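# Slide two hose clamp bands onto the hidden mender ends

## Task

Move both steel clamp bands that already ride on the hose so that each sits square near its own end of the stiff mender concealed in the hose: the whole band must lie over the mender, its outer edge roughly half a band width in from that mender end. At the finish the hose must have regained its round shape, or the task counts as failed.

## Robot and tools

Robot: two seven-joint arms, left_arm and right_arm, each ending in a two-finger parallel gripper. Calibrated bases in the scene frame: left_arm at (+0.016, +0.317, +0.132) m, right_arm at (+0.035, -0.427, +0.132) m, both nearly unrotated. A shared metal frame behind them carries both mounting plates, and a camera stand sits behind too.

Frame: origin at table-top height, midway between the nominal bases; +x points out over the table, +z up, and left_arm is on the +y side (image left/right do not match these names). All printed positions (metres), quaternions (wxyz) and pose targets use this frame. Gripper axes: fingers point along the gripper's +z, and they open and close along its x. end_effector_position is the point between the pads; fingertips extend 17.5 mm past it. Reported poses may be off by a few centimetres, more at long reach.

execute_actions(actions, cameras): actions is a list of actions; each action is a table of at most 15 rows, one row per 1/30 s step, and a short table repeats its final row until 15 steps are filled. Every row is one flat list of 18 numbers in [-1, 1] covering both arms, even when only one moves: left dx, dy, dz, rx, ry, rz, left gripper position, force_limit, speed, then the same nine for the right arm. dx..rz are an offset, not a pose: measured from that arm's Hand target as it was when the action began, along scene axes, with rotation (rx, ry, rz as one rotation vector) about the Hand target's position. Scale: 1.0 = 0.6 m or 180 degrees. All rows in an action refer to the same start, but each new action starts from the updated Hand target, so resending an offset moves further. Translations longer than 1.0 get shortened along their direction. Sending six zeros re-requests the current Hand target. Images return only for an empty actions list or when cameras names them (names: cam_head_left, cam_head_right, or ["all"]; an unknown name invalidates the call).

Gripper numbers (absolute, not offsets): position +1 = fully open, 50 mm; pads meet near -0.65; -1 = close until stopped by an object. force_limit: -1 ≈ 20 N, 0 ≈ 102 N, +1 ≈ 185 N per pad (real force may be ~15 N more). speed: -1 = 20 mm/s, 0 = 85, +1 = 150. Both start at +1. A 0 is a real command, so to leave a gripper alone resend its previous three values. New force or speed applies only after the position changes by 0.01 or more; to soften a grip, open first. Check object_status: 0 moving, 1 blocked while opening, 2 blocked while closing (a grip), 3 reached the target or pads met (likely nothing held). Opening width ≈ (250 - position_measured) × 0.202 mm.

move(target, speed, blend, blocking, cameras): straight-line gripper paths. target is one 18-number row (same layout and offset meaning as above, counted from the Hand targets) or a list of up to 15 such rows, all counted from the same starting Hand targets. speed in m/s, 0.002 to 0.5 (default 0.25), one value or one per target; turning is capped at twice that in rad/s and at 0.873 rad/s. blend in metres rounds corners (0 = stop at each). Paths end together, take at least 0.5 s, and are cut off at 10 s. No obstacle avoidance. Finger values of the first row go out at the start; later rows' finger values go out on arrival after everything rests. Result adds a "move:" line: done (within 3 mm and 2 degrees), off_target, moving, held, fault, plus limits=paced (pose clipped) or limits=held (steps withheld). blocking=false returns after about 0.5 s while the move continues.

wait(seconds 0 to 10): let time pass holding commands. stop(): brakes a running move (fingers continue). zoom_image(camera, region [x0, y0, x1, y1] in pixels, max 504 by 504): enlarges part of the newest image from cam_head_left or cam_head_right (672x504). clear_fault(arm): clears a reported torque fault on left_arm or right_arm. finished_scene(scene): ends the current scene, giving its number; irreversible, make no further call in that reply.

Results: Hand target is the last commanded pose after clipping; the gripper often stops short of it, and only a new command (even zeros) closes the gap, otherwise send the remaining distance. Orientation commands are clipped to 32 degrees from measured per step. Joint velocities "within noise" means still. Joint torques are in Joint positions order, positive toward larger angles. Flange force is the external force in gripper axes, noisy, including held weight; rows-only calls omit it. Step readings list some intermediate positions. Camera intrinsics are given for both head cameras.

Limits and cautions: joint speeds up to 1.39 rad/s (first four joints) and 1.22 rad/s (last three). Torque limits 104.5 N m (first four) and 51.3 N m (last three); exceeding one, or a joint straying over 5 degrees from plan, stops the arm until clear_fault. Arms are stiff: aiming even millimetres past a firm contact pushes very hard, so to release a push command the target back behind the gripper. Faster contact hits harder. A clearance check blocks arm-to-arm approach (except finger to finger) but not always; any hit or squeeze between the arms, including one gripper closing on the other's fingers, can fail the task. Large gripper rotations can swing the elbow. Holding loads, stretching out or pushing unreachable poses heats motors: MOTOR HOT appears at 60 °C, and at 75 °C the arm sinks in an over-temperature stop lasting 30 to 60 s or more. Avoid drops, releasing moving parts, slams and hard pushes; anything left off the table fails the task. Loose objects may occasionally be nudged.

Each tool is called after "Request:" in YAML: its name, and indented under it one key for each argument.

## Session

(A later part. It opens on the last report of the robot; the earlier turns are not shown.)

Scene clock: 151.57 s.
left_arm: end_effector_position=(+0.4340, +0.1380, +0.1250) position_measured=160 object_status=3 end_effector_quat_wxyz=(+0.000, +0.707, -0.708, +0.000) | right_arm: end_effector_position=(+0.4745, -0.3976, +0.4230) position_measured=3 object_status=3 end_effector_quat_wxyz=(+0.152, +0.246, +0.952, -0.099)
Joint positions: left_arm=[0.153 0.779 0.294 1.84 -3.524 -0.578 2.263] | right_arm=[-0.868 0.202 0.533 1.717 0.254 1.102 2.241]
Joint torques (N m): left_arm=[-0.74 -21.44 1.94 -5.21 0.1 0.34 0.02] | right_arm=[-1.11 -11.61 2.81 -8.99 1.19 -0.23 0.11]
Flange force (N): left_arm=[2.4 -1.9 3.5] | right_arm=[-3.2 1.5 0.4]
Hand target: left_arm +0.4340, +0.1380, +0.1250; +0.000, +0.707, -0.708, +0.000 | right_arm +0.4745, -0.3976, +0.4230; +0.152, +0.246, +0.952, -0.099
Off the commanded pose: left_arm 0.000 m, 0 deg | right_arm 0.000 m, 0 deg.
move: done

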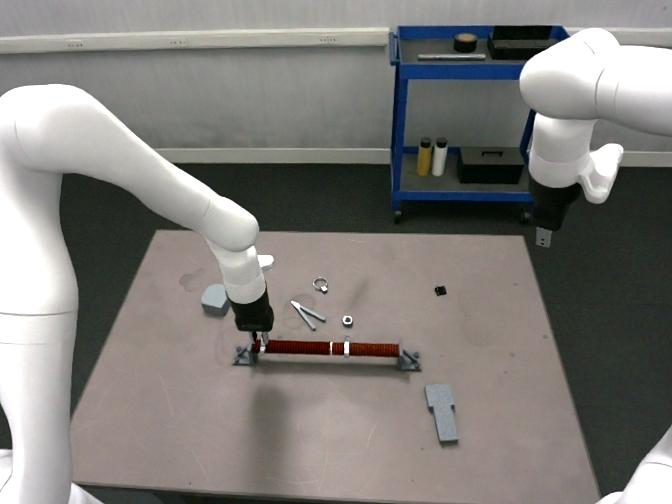

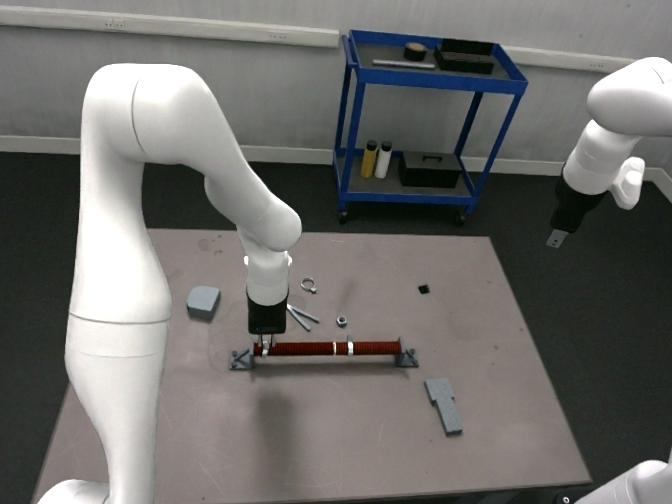

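Request:
move:
  target:
    - [0,-0.0017,0,0,0,0,0.02,-0.8,0,0,0,0,0,0,0,1,1,1]
    - [0,-0.0017,-0.0492,0,0,0,0.02,-0.8,0,0,0,0,0,0,0,1,1,1]
    - [0,-0.0017,-0.0492,0,0,0,-1,-0.8,-1,0,0,0,0,0,0,1,1,1]
  speed: [0.1,0.04,0.04]
  cameras: ["all"]

Request:
zoom_image:
  camera: "cam_head_left"
  region: [230, 310, 310, 370]

Request:
zoom_image:
  camera: "cam_head_right"
  region: [230, 310, 310, 370]

Scene clock: 161.67 s.
left_arm: end_effector_position=(+0.4340, +0.1370, +0.0954) position_measured=216 object_status=2 end_effector_quat_wxyz=(+0.000, +0.707, -0.707, +0.000) | right_arm: end_effector_position=(+0.4745, -0.3976, +0.4230) position_measured=3 object_status=3 end_effector_quat_wxyz=(+0.152, +0.246, +0.952, -0.099)
Joint positions: left_arm=[0.177 0.839 0.261 1.844 -3.546 -0.51 2.283] | right_arm=[-0.868 0.202 0.533 1.717 0.254 1.102 2.241]
Joint torques (N m): left_arm=[0.95 -21.4 3.65 -5.97 0.54 1.68 0.04] | right_arm=[-1.07 -11.58 2.78 -9.03 1.21 -0.21 0.13]
Flange force (N): left_arm=[-2.4 -0.3 0.8] | right_arm=[-2.9 1.4 0.4]
Hand target: left_arm +0.4340, +0.1369, +0.0955; +0.000, +0.707, -0.708, +0.000 | right_arm +0.4745, -0.3976, +0.4230; +0.152, +0.246, +0.952, -0.099
Off the commanded pose: left_arm 0.000 m, 0 deg | right_arm 0.000 m, 0 deg.
move: done

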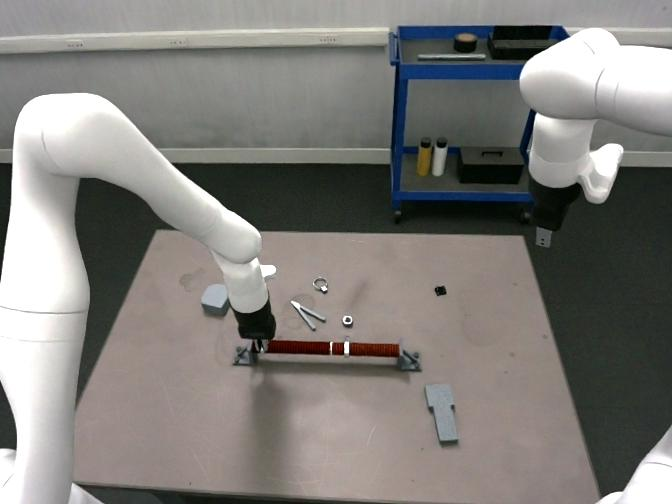

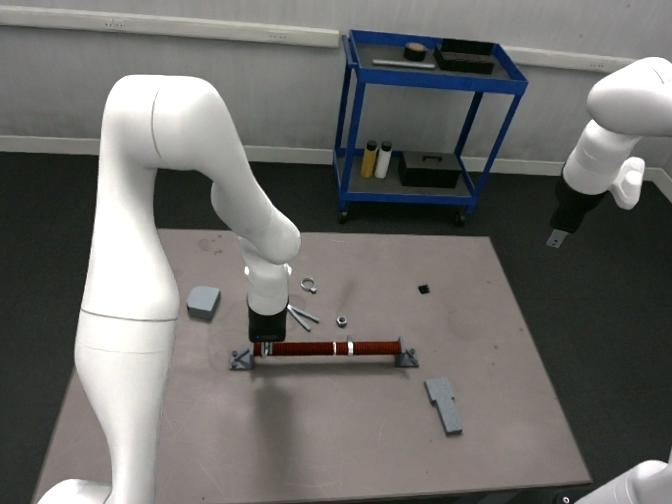

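Scaled by 6.300.

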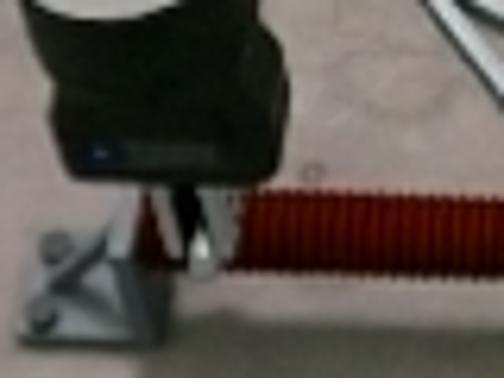

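Scaled by 6.300.

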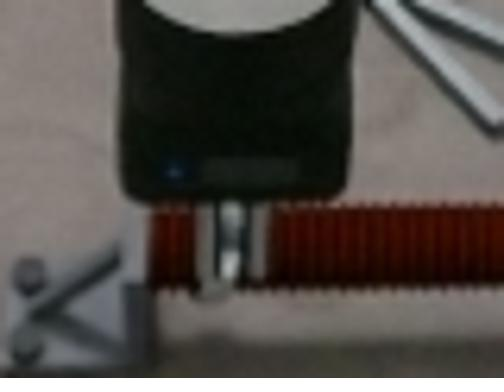

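Request:
move:
  target: [0,-0.1995,0,0,0,0,-1,-0.8,-1,0,0,0,0,0,0,1,1,1]
  speed: 0.06
  cameras: ["all"]

Request:
zoom_image:
  camera: "cam_head_left"
  region: [270, 310, 370, 385]

Request:
zoom_image:
  camera: "cam_head_right"
  region: [270, 310, 370, 385]

Scene clock: 169.20 s.
left_arm: end_effector_position=(+0.4340, +0.0172, +0.0955) position_measured=251 object_status=3 end_effector_quat_wxyz=(+0.000, +0.707, -0.708, +0.000) | right_arm: end_effector_position=(+0.4745, -0.3976, +0.4230) position_measured=3 object_status=3 end_effector_quat_wxyz=(+0.152, +0.246, +0.952, -0.099)
Joint positions: left_arm=[0.387 0.92 0.306 1.625 -3.544 -0.658 2.473] | right_arm=[-0.868 0.202 0.533 1.717 0.254 1.102 2.241]
Joint torques (N m): left_arm=[-0.79 -24.2 2.25 -5.76 0.08 0.32 0.05] | right_arm=[-1.03 -11.55 2.77 -9 1.21 -0.23 0.1]
Flange force (N): left_arm=[2.9 -1.8 3.3] | right_arm=[-2.9 1.4 0.3]
Hand target: left_arm +0.4340, +0.0173, +0.0955; +0.000, +0.707, -0.708, +0.000 | right_arm +0.4745, -0.3976, +0.4230; +0.152, +0.246, +0.952, -0.099
Off the commanded pose: left_arm 0.000 m, 0 deg | right_arm 0.000 m, 0 deg.
TORQUE WARNING: the torque sensor of joint 1 (waist) of the left arm reached its warning level (56.7 N m). A warning alone does not stop the arm.
move: done

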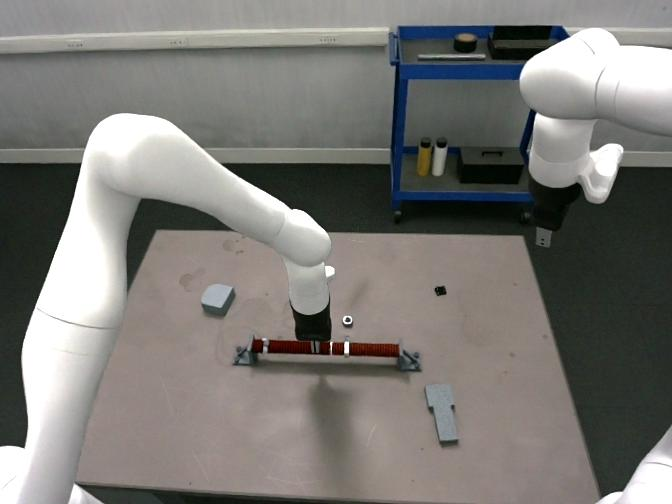

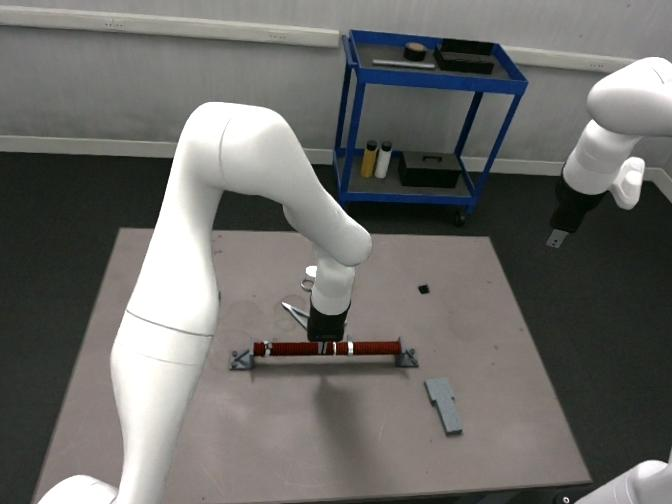

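Scaled by 5.040.

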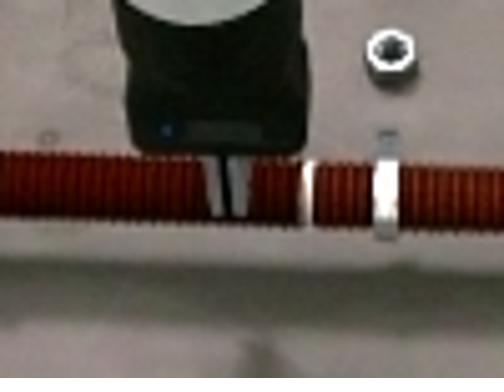

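Scaled by 5.040.

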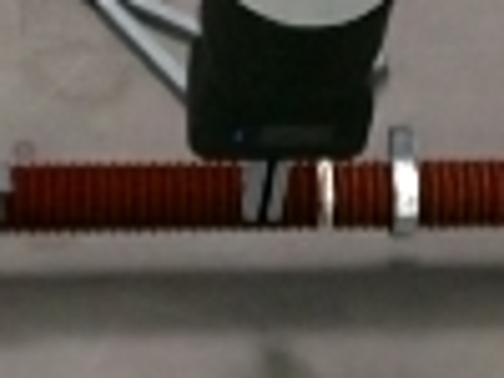

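Request:
move:
  target: [0.0283,0,0.0575,0,0,0,0.02,-0.8,0,0,0,0,0,0,0,1,1,1]
  speed: 0.2
  cameras: ["all"]

Request:
zoom_image:
  camera: "cam_head_left"
  region: [230, 315, 300, 367]

Request:
zoom_image:
  camera: "cam_head_right"
  region: [230, 315, 300, 367]

Scene clock: 173.90 s.
left_arm: end_effector_position=(+0.4510, +0.0173, +0.1300) position_measured=150 object_status=3 end_effector_quat_wxyz=(+0.000, +0.707, -0.708, +0.000) | right_arm: end_effector_position=(+0.4745, -0.3976, +0.4230) position_measured=3 object_status=3 end_effector_quat_wxyz=(+0.152, +0.246, +0.952, -0.099)
Joint positions: left_arm=[0.355 0.881 0.339 1.564 -3.522 -0.762 2.43] | right_arm=[-0.868 0.202 0.533 1.717 0.254 1.102 2.241]
Joint torques (N m): left_arm=[-0.75 -24.26 2.41 -6.43 0.1 0.32 0.04] | right_arm=[-1.05 -11.67 2.73 -9.01 1.22 -0.24 0.15]
Flange force (N): left_arm=[3.1 -2.3 2.9] | right_arm=[-3.0 1.6 0.4]
Hand target: left_arm +0.4510, +0.0173, +0.1300; +0.000, +0.707, -0.708, +0.000 | right_arm +0.4745, -0.3976, +0.4230; +0.152, +0.246, +0.952, -0.099
Off the commanded pose: left_arm 0.000 m, 0 deg | right_arm 0.000 m, 0 deg.
move: done

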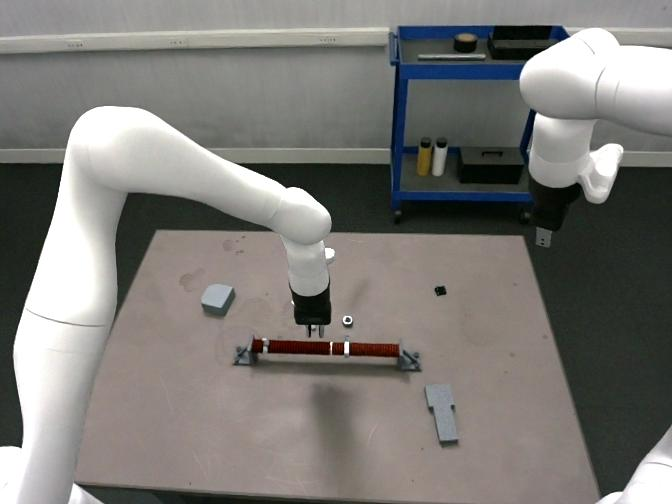

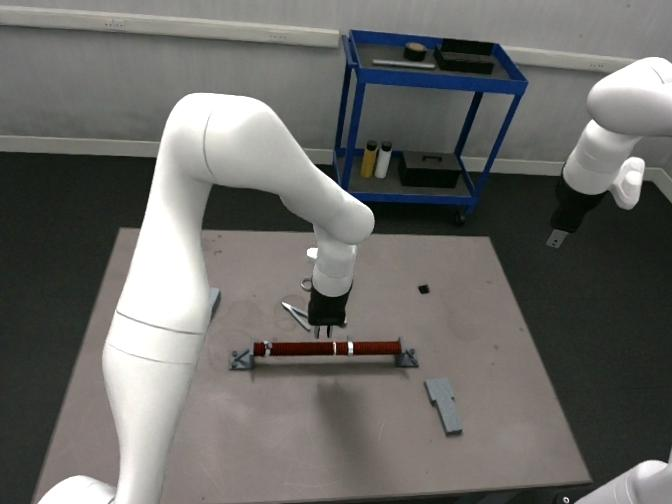

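Scaled by 7.200.

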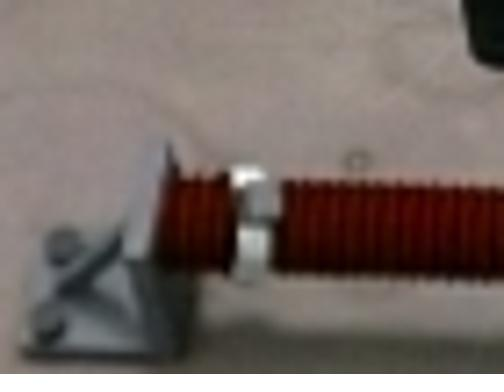

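Scaled by 7.200.

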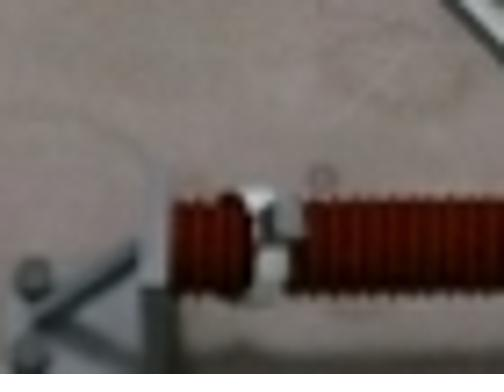

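Request:
move:
  target: [-0.0133,0.1895,-0.005,0,0,0,0.02,-0.8,0,0,0,0,0,0,0,1,1,1]
  speed: 0.25
  cameras: ["all"]

Request:
zoom_image:
  camera: "cam_head_left"
  region: [230, 315, 300, 367]

Request:
zoom_image:
  camera: "cam_head_right"
  region: [230, 315, 300, 367]

Scene clock: 200.80 s.
left_arm: end_effector_position=(+0.4430, +0.1309, +0.1270) position_measured=150 object_status=3 end_effector_quat_wxyz=(+0.000, +0.707, -0.708, +0.000) | right_arm: end_effector_position=(+0.4745, -0.3976, +0.4230) position_measured=3 object_status=3 end_effector_quat_wxyz=(+0.152, +0.246, +0.952, -0.099)
Joint positions: left_arm=[0.141 0.795 0.33 1.801 -3.555 -0.614 2.293] | right_arm=[-0.868 0.202 0.533 1.717 0.254 1.102 2.241]
Joint torques (N m): left_arm=[-0.58 -21.84 2.16 -5.6 0.17 0.31 0.06] | right_arm=[-1.05 -11.58 2.81 -9.02 1.23 -0.23 0.14]
Flange force (N): left_arm=[1.8 -1.6 3.5] | right_arm=[-2.9 1.4 0.3]
Hand target: left_arm +0.4430, +0.1310, +0.1270; +0.000, +0.707, -0.708, +0.000 | right_arm +0.4745, -0.3976, +0.4230; +0.152, +0.246, +0.952, -0.099
Off the commanded pose: left_arm 0.000 m, 0 deg | right_arm 0.000 m, 0 deg.
move: done

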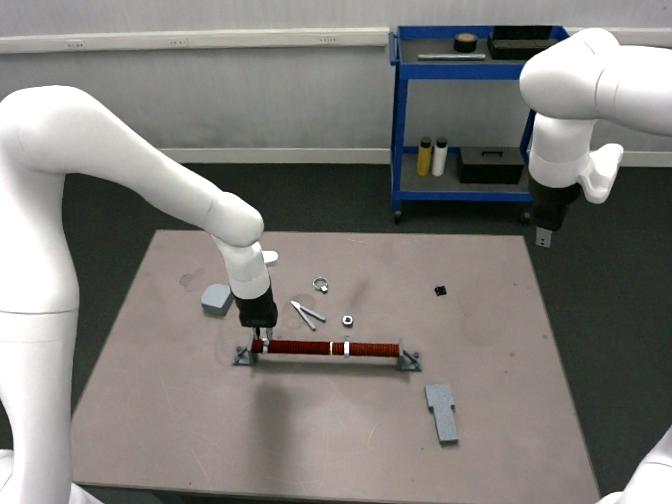

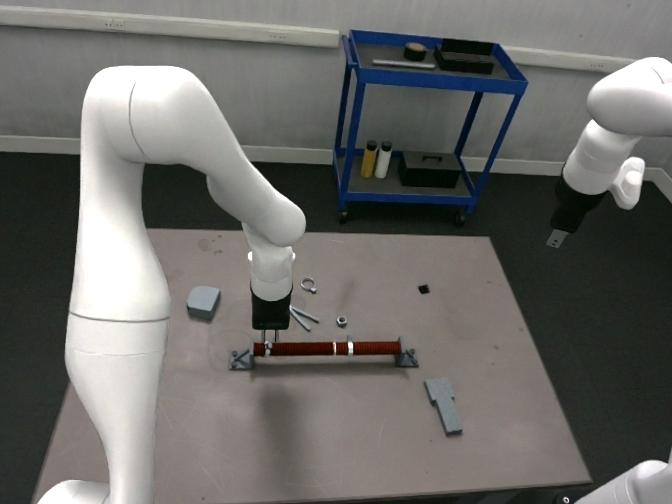

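Scaled by 7.200.

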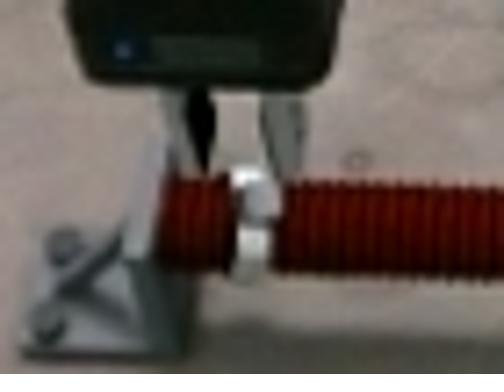

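Scaled by 7.200.

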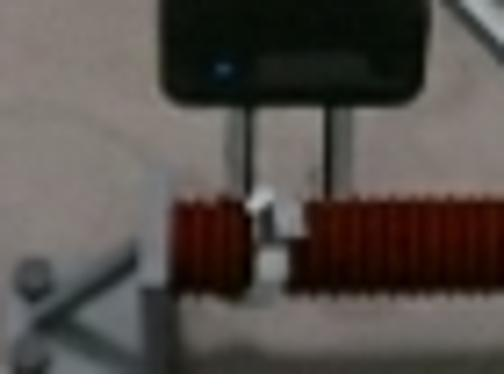

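Request:
move:
  target:
    - [0,0.0025,0,0,0,0,0.04,-0.5,0,0,0,0,0,0,0,1,1,1]
    - [0,0.0025,-0.05,0,0,0,0.04,-0.5,0,0,0,0,0,0,0,1,1,1]
    - [0,0.0025,-0.05,0,0,0,-1,-0.5,-1,0,0,0,0,0,0,1,1,1]
  speed: [0.1,0.04,0.04]
  cameras: ["all"]

Request:
zoom_image:
  camera: "cam_head_left"
  region: [230, 315, 300, 367]

Request:
zoom_image:
  camera: "cam_head_right"
  region: [230, 315, 300, 367]

Scene clock: 210.83 s.
left_arm: end_effector_position=(+0.4431, +0.1326, +0.0970) position_measured=252 object_status=3 end_effector_quat_wxyz=(+0.000, +0.707, -0.707, +0.000) | right_arm: end_effector_position=(+0.4745, -0.3976, +0.4230) position_measured=3 object_status=3 end_effector_quat_wxyz=(+0.152, +0.246, +0.952, -0.099)
Joint positions: left_arm=[0.159 0.853 0.296 1.808 -3.58 -0.545 2.311] | right_arm=[-0.868 0.202 0.533 1.717 0.254 1.102 2.241]
Joint torques (N m): left_arm=[6.48 -13.63 9.52 -7.84 1.94 5.88 -0.05] | right_arm=[-1.1 -11.57 2.85 -9.01 1.24 -0.23 0.13]
Flange force (N): left_arm=[-17.0 4.4 -21.1] | right_arm=[-3.0 1.4 0.4]
Hand target: left_arm +0.4430, +0.1325, +0.0970; +0.000, +0.707, -0.708, +0.000 | right_arm +0.4745, -0.3976, +0.4230; +0.152, +0.246, +0.952, -0.099
Off the commanded pose: left_arm 0.000 m, 0 deg | right_arm 0.000 m, 0 deg.
move: done

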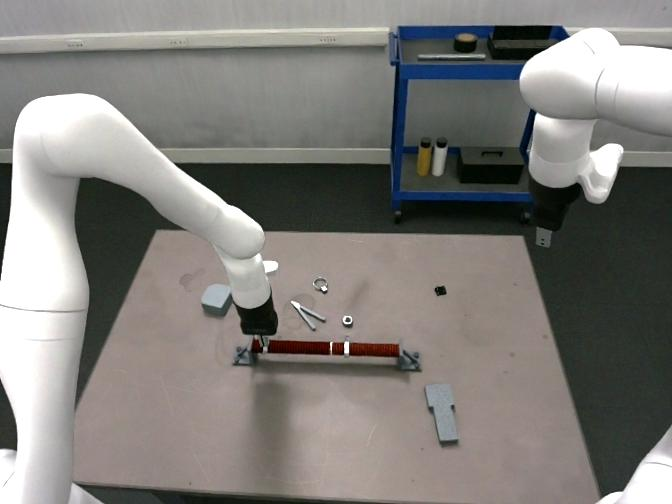

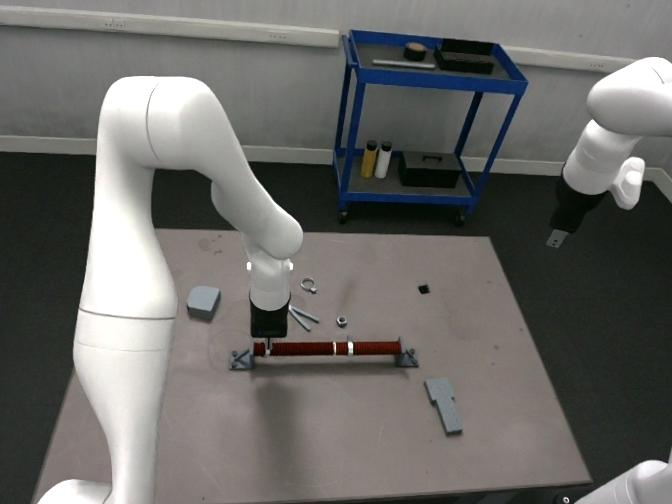

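Scaled by 7.200.

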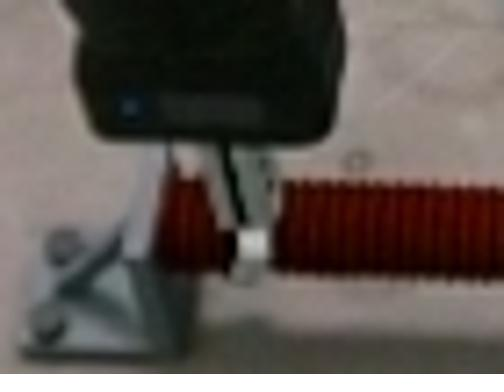

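Scaled by 7.200.

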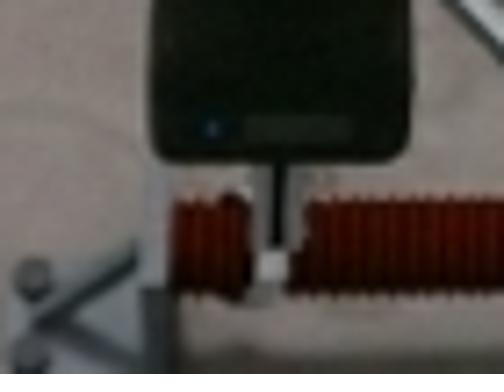

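Request:
move:
  target:
    - [0,0,0.05,0,0,0,-1,-0.5,-1,0,0,0,0,0,0,1,1,1]
    - [0,-0.19,0.05,0,0,0,0.04,-0.5,0,0,0,0,0,0,0,1,1,1]
  speed: [0.1,0.25]
  cameras: ["all"]

Request:
zoom_image:
  camera: "cam_head_left"
  region: [245, 325, 289, 358]

Request:
zoom_image:
  camera: "cam_head_right"
  region: [245, 325, 289, 358]

Scene clock: 216.90 s.
left_arm: end_effector_position=(+0.4430, +0.0185, +0.1270) position_measured=146 object_status=3 end_effector_quat_wxyz=(+0.000, +0.707, -0.708, +0.000) | right_arm: end_effector_position=(+0.4745, -0.3976, +0.4230) position_measured=3 object_status=3 end_effector_quat_wxyz=(+0.152, +0.246, +0.952, -0.099)
Joint positions: left_arm=[0.362 0.874 0.333 1.594 -3.524 -0.738 2.441] | right_arm=[-0.868 0.202 0.533 1.717 0.254 1.102 2.241]
Joint torques (N m): left_arm=[-0.68 -24.1 2.37 -6.41 0.13 0.33 0.05] | right_arm=[-1.09 -11.55 2.79 -8.98 1.22 -0.22 0.15]
Flange force (N): left_arm=[2.7 -2.0 3.1] | right_arm=[-3.0 1.4 0.3]
Hand target: left_arm +0.4430, +0.0185, +0.1270; +0.000, +0.707, -0.708, +0.000 | right_arm +0.4745, -0.3976, +0.4230; +0.152, +0.246, +0.952, -0.099
Off the commanded pose: left_arm 0.000 m, 0 deg | right_arm 0.000 m, 0 deg.
move: done

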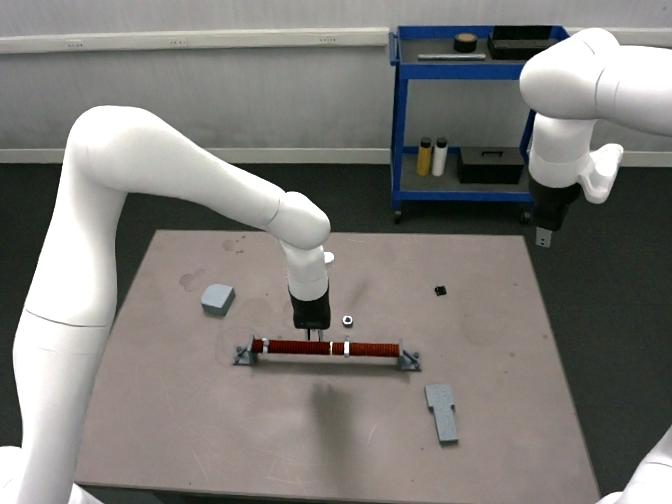

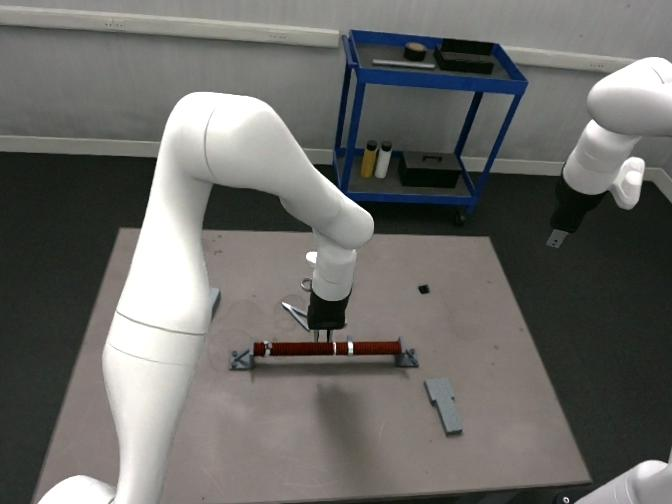

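Scaled by 11.455.

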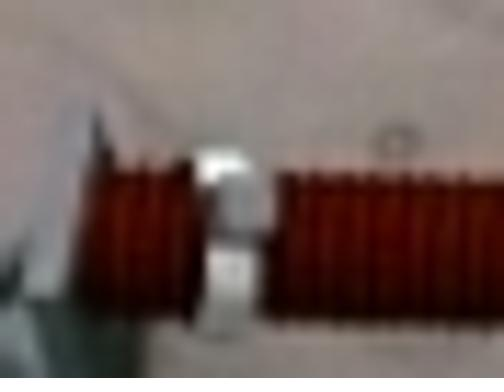

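Scaled by 11.455.

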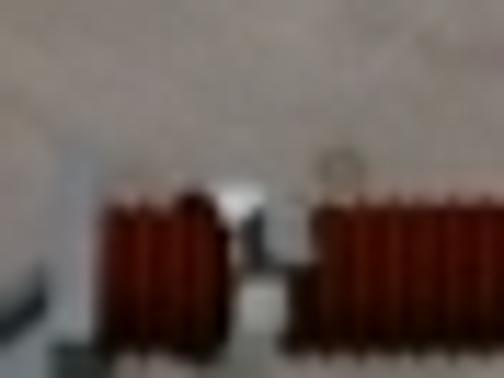

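Request:
move:
  target: [-0.0355,0.1908,-0.0027,0,-0.1389,0,0.12,-0.5,0,0,0,0,0,0,0,1,1,1]
  speed: 0.25
  cameras: ["all"]

Request:
zoom_image:
  camera: "cam_head_left"
  region: [235, 315, 295, 360]

Request:
zoom_image:
  camera: "cam_head_right"
  region: [235, 315, 295, 360]

Scene clock: 298.83 s.
left_arm: end_effector_position=(+0.4217, +0.1329, +0.1253) position_measured=134 object_status=3 end_effector_quat_wxyz=(-0.153, +0.690, -0.691, +0.153) | right_arm: end_effector_position=(+0.4745, -0.3976, +0.4230) position_measured=3 object_status=3 end_effector_quat_wxyz=(+0.152, +0.246, +0.952, -0.099)
Joint positions: left_arm=[0.923 0.773 -0.54 2.265 -3.725 0.237 2.754] | right_arm=[-0.868 0.202 0.533 1.717 0.254 1.102 2.241]
Joint torques (N m): left_arm=[-0.64 -17.92 -3.67 -3.16 0.48 0.87 0.07] | right_arm=[-1.11 -11.6 2.77 -8.99 1.2 -0.24 0.14]
Flange force (N): left_arm=[1.6 3.1 3.8] | right_arm=[-3.0 1.5 0.3]
Hand target: left_arm +0.4217, +0.1329, +0.1253; -0.153, +0.690, -0.691, +0.153 | right_arm +0.4745, -0.3976, +0.4230; +0.152, +0.246, +0.952, -0.099
Off the commanded pose: left_arm 0.000 m, 0 deg | right_arm 0.000 m, 0 deg.
move: done

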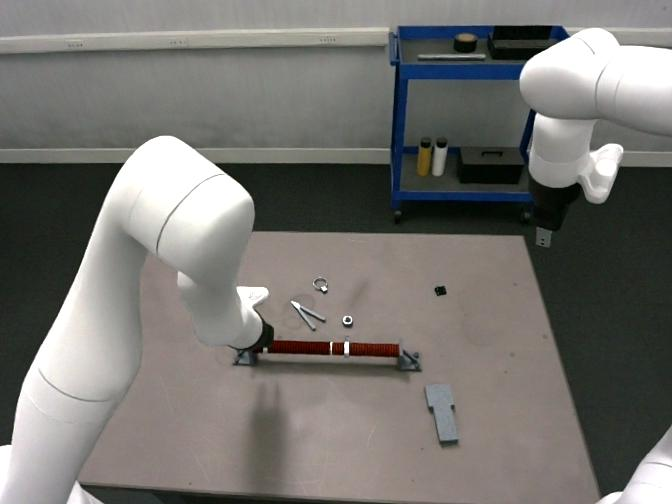

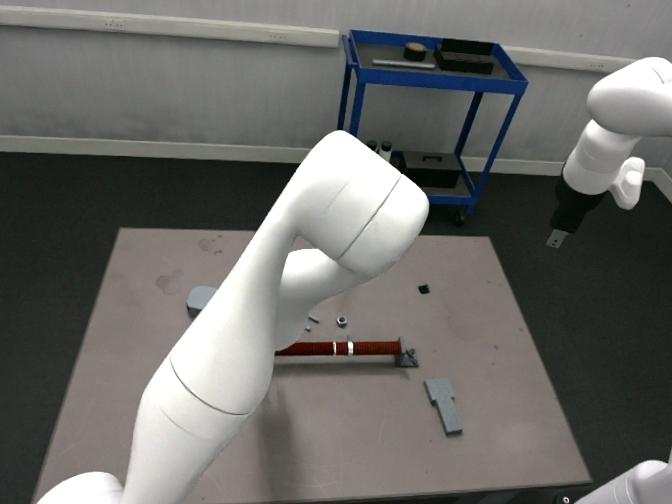

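Scaled by 8.400.

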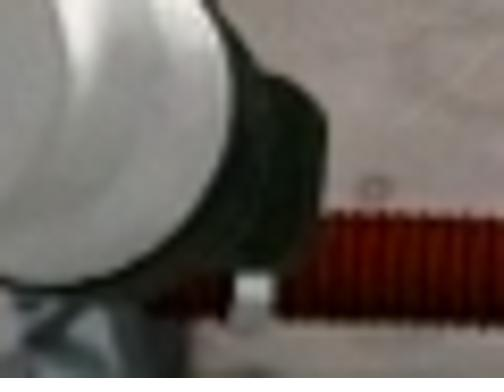

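Scaled by 8.400.

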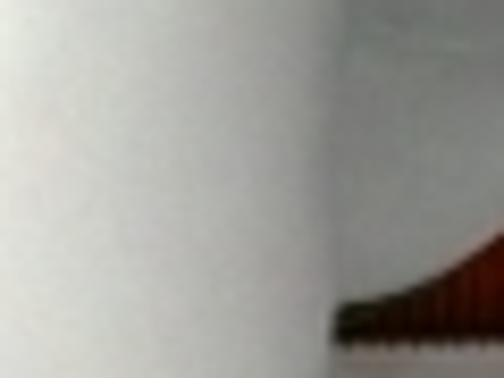

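Request:
move:
  target:
    - [0.0253,0,-0.0542,0,0,0,0.12,-0.5,0,0,0,0,0,0,0,1,1,1]
    - [0.0253,0,-0.0542,0,0,0,-1,-0.5,-1,0,0,0,0,0,0,1,1,1]
  speed: [0.05,0.05]

Scene clock: 304.10 s.
left_arm: end_effector_position=(+0.4369, +0.1329, +0.0928) position_measured=245 object_status=2 end_effector_quat_wxyz=(-0.153, +0.690, -0.691, +0.153) | right_arm: end_effector_position=(+0.4745, -0.3976, +0.4230) position_measured=3 object_status=3 end_effector_quat_wxyz=(+0.152, +0.246, +0.952, -0.099)
Joint positions: left_arm=[0.899 0.883 -0.541 2.221 -3.704 0.309 2.756] | right_arm=[-0.868 0.202 0.533 1.717 0.254 1.102 2.241]
Joint torques (N m): left_arm=[-4.37 -0.58 -0.77 -10.59 0.33 2.45 -0.25] | right_arm=[-1.08 -11.6 2.73 -9.02 1.23 -0.25 0.14]
Flange force (N): left_arm=[-2.4 4.2 -67.1] | right_arm=[-3.0 1.5 0.3]
Hand target: left_arm +0.4369, +0.1329, +0.0928; -0.153, +0.690, -0.691, +0.153 | right_arm +0.4745, -0.3976, +0.4230; +0.152, +0.246, +0.952, -0.099
Off the commanded pose: left_arm 0.000 m, 0 deg | right_arm 0.000 m, 0 deg.
move: done

Request:
move:
  target:
    - [-0.0253,0,0.0542,0,0,0,-1,-0.5,-1,0,0,0,0,0,0,1,1,1]
    - [0.024,-0.0882,0.0787,-0.1089,0.1089,0.4914,0.7,-0.5,0,0,0,0,0,0,0,1,1,1]
  speed: [0.1,0.25]
  blend: [0.01,0]
  cameras: ["all"]

Request:
zoom_image:
  camera: "cam_head_left"
  region: [245, 325, 289, 358]

Request:
zoom_image:
  camera: "cam_head_right"
  region: [245, 325, 289, 358]

Scene clock: 316.37 s.
left_arm: end_effector_position=(+0.4513, +0.0800, +0.1400) position_measured=48 object_status=3 end_effector_quat_wxyz=(+0.000, +1.000, +0.000, +0.000) | right_arm: end_effector_position=(+0.4745, -0.3976, +0.4230) position_measured=3 object_status=3 end_effector_quat_wxyz=(+0.152, +0.246, +0.952, -0.099)
Joint positions: left_arm=[0.536 0.787 -0.141 1.672 -2.987 -0.694 3.46] | right_arm=[-0.868 0.202 0.533 1.717 0.254 1.102 2.241]
Joint torques (N m): left_arm=[-0.66 -23.26 -0.95 -6.31 0.12 0.26 0.04] | right_arm=[-1.14 -11.64 2.79 -9.02 1.21 -0.22 0.11]
Flange force (N): left_arm=[2.1 2.6 3.1] | right_arm=[-3.2 1.5 0.5]
Hand target: left_arm +0.4513, +0.0800, +0.1400; +0.000, +1.000, +0.000, +0.000 | right_arm +0.4745, -0.3976, +0.4230; +0.152, +0.246, +0.952, -0.099
Off the commanded pose: left_arm 0.000 m, 0 deg | right_arm 0.000 m, 0 deg.
move: done

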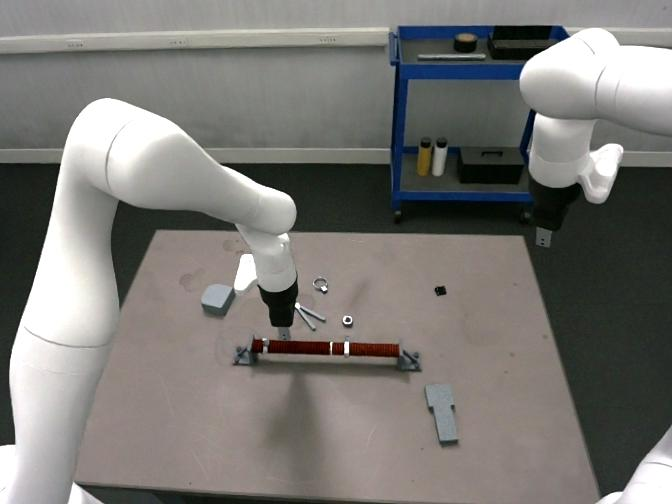

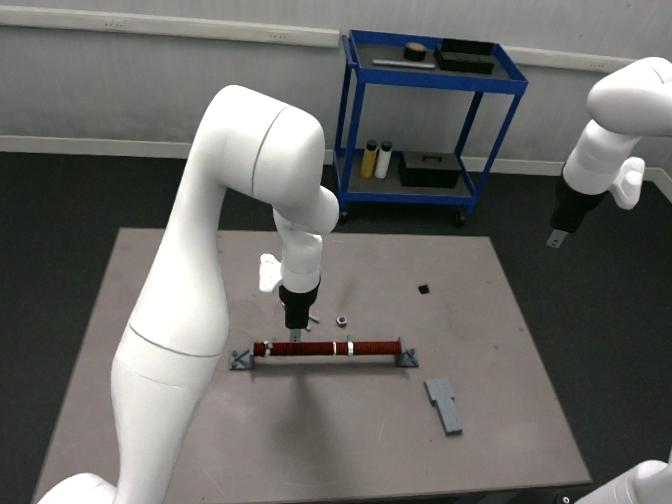

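Scaled by 11.455.

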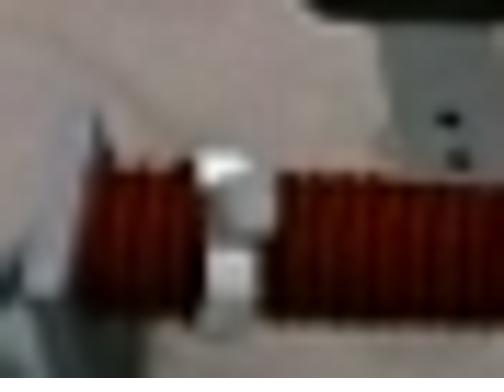

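Scaled by 11.455.

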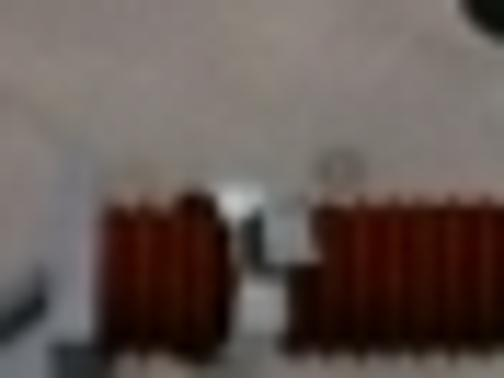

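Request:
move:
  target:
    - [0,0.025,-0.1267,0,0,0,0.7,-0.5,0,0,0,0,0,0,0,1,1,1]
    - [0,0.025,-0.1267,0,0,0,0.42,-0.8,0,0,0,0,0,0,0,1,1,1]
    - [0,0.0783,-0.1267,0,0,0,0.42,-0.8,0,0,0,0,0,0,0,1,1,1]
  speed: [0.2,0.1,0.04]
  cameras: ["all"]

Request:
zoom_image:
  camera: "cam_head_left"
  region: [235, 325, 295, 370]

Request:
zoom_image:
  camera: "cam_head_right"
  region: [235, 325, 295, 370]

Scene clock: 324.67 s.
left_arm: end_effector_position=(+0.4513, +0.1269, +0.0640) position_measured=90 object_status=3 end_effector_quat_wxyz=(+0.000, +1.000, -0.001, +0.000) | right_arm: end_effector_position=(+0.4745, -0.3976, +0.4230) position_measured=3 object_status=3 end_effector_quat_wxyz=(+0.152, +0.246, +0.952, -0.099)
Joint positions: left_arm=[0.423 0.911 -0.1 1.759 -2.971 -0.48 3.353] | right_arm=[-0.868 0.202 0.533 1.717 0.254 1.102 2.241]
Joint torques (N m): left_arm=[-2.45 -23.37 -3.11 -4.81 -0.63 0.52 -0.05] | right_arm=[-1.11 -11.58 2.79 -9.04 1.23 -0.22 0.13]
Flange force (N): left_arm=[-0.4 5.6 4.0] | right_arm=[-3.0 1.4 0.5]
Hand target: left_arm +0.4513, +0.1270, +0.0640; +0.000, +1.000, -0.001, +0.000 | right_arm +0.4745, -0.3976, +0.4230; +0.152, +0.246, +0.952, -0.099
Off the commanded pose: left_arm 0.000 m, 0 deg | right_arm 0.000 m, 0 deg.
move: done

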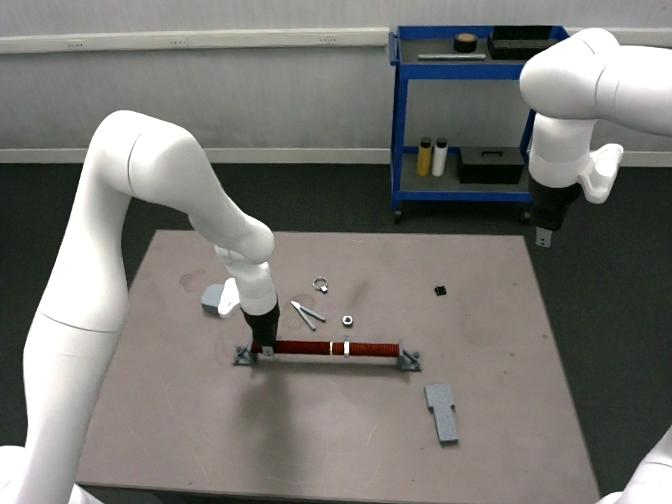

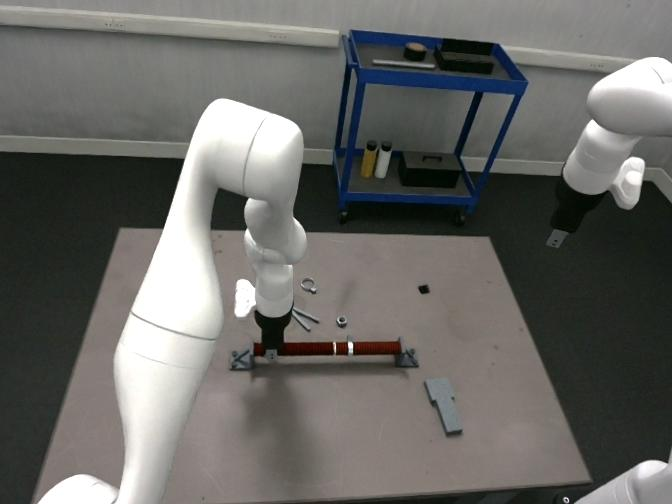

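Scaled by 8.400.

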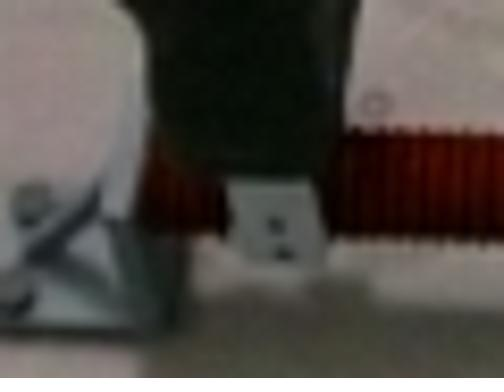

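Scaled by 8.400.

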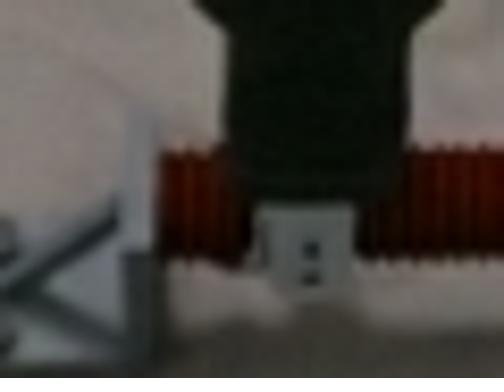

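Request:
move:
  target:
    - [0,-0.0133,0,0,0,0,0.42,-0.8,0,0,0,0,0,0,0,1,1,1]
    - [0,-0.05,0.12,0,0,0,0.42,-0.8,0,0,0,0,0,0,0,1,1,1]
    - [-0.02,-0.08,0.12,0,0,-0.5,0.1,-0.5,0,0,0,0,0,0,0,1,1,1]
  speed: [0.1,0.25,0.3]
  blend: [0,0.02,0]
  cameras: ["all"]

Request:
zoom_image:
  camera: "cam_head_left"
  region: [245, 325, 289, 358]

Request:
zoom_image:
  camera: "cam_head_right"
  region: [245, 325, 289, 358]

Scene clock: 333.27 s.
left_arm: end_effector_position=(+0.4393, +0.0790, +0.1360) position_measured=138 object_status=3 end_effector_quat_wxyz=(+0.000, +0.707, -0.707, +0.000) | right_arm: end_effector_position=(+0.4745, -0.3976, +0.4230) position_measured=3 object_status=3 end_effector_quat_wxyz=(+0.152, +0.246, +0.952, -0.099)
Joint positions: left_arm=[0.282 0.796 0.278 1.724 -3.465 -0.666 2.309] | right_arm=[-0.868 0.202 0.533 1.717 0.254 1.102 2.241]
Joint torques (N m): left_arm=[-0.75 -22.64 1.81 -6.03 0.11 0.3 0.02] | right_arm=[-1.12 -11.59 2.8 -9.04 1.22 -0.23 0.15]
Flange force (N): left_arm=[2.7 -1.8 3.4] | right_arm=[-2.9 1.4 0.5]
Hand target: left_arm +0.4393, +0.0790, +0.1360; +0.000, +0.707, -0.707, +0.000 | right_arm +0.4745, -0.3976, +0.4230; +0.152, +0.246, +0.952, -0.099
Off the commanded pose: left_arm 0.000 m, 0 deg | right_arm 0.000 m, 0 deg.
move: done

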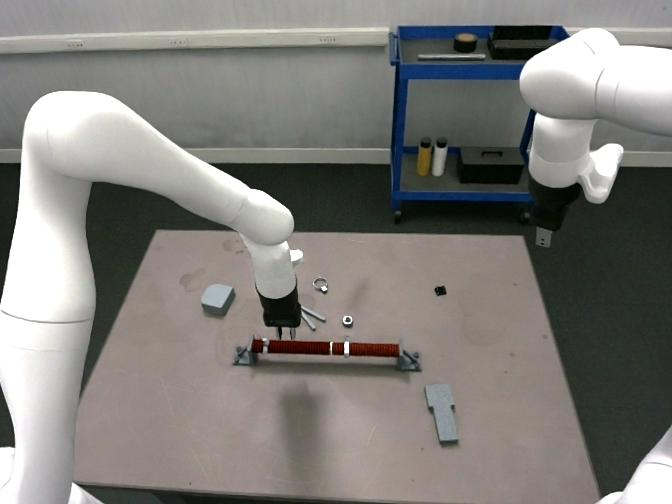

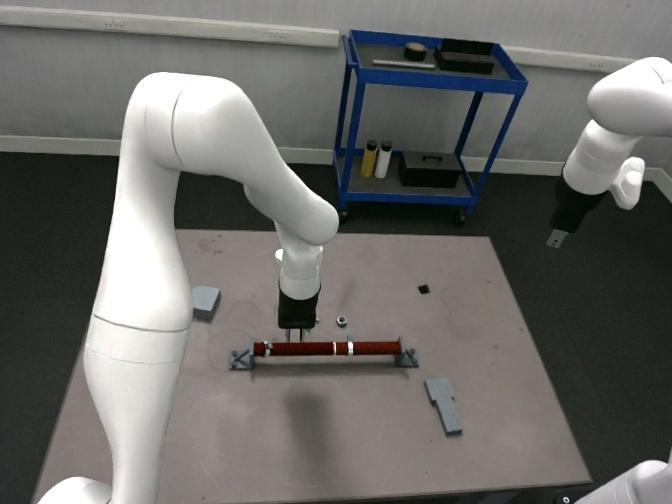

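Scaled by 11.455.

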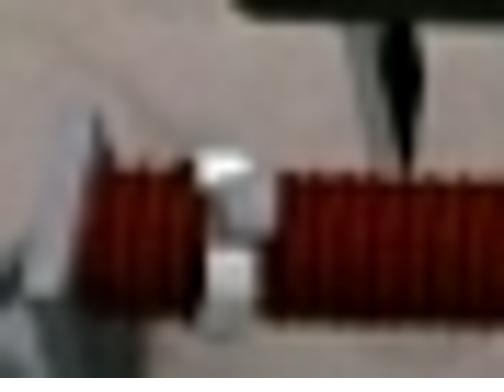

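Scaled by 11.455.

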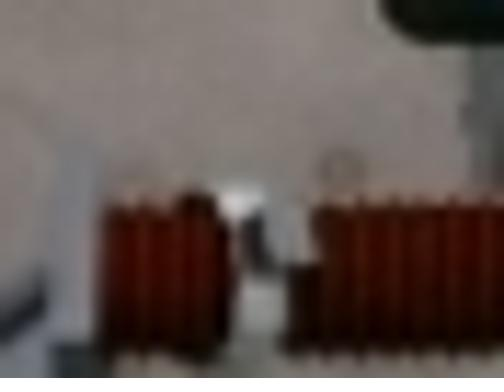

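Request:
move:
  target:
    - [0.0655,0.1267,0,0,0,0,-1,-0.8,0,0,0,0,0,0,0,1,1,1]
    - [0.0655,0.1267,-0.06,0,0,0,-1,-0.8,0,0,0,0,0,0,0,1,1,1]
  speed: [0.25,0.1]
  cameras: ["all"]

Request:
zoom_image:
  camera: "cam_head_left"
  region: [235, 315, 295, 360]

Request:
zoom_image:
  camera: "cam_head_right"
  region: [235, 315, 295, 360]

Scene clock: 410.47 s.
left_arm: end_effector_position=(+0.4786, +0.1550, +0.1000) position_measured=251 object_status=3 end_effector_quat_wxyz=(+0.000, +0.707, -0.707, +0.000) | right_arm: end_effector_position=(+0.4745, -0.3976, +0.4230) position_measured=3 object_status=3 end_effector_quat_wxyz=(+0.152, +0.246, +0.952, -0.099)
Joint positions: left_arm=[0.117 0.872 0.265 1.716 -3.504 -0.601 2.165] | right_arm=[-0.868 0.202 0.533 1.717 0.254 1.102 2.241]
Joint torques (N m): left_arm=[-0.7 -23.19 1.83 -5.48 0.09 0.32 0.02] | right_arm=[-1.09 -11.63 2.76 -9.01 1.21 -0.26 0.11]
Flange force (N): left_arm=[2.1 -2.1 3.3] | right_arm=[-3.1 1.5 0.4]
Hand target: left_arm +0.4786, +0.1550, +0.1000; +0.000, +0.707, -0.707, +0.000 | right_arm +0.4745, -0.3976, +0.4230; +0.152, +0.246, +0.952, -0.099
Off the commanded pose: left_arm 0.000 m, 0 deg | right_arm 0.000 m, 0 deg.
move: done

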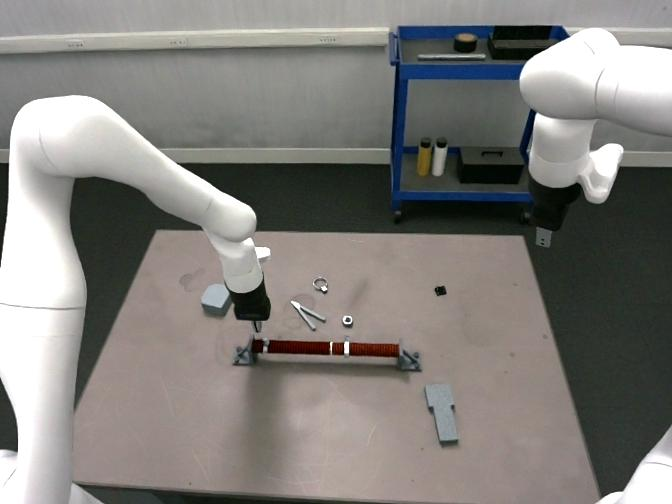

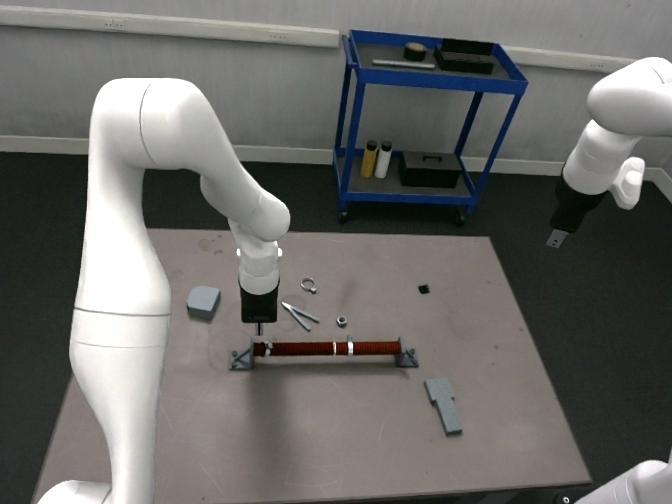

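Scaled by 8.400.

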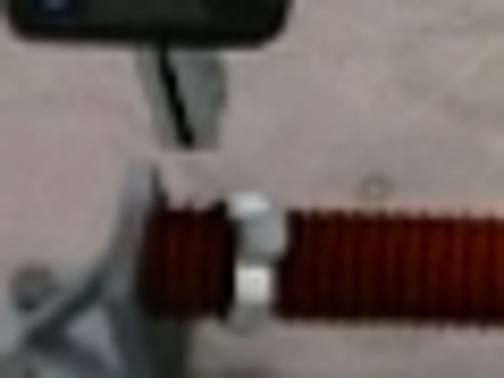

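Scaled by 8.400.

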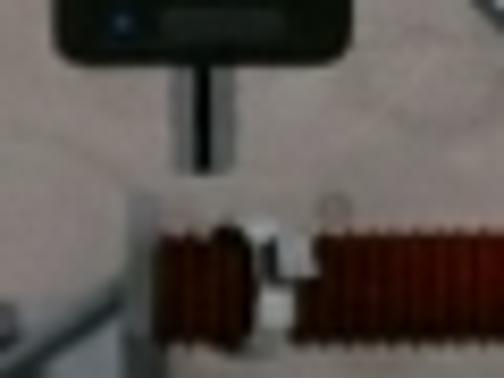

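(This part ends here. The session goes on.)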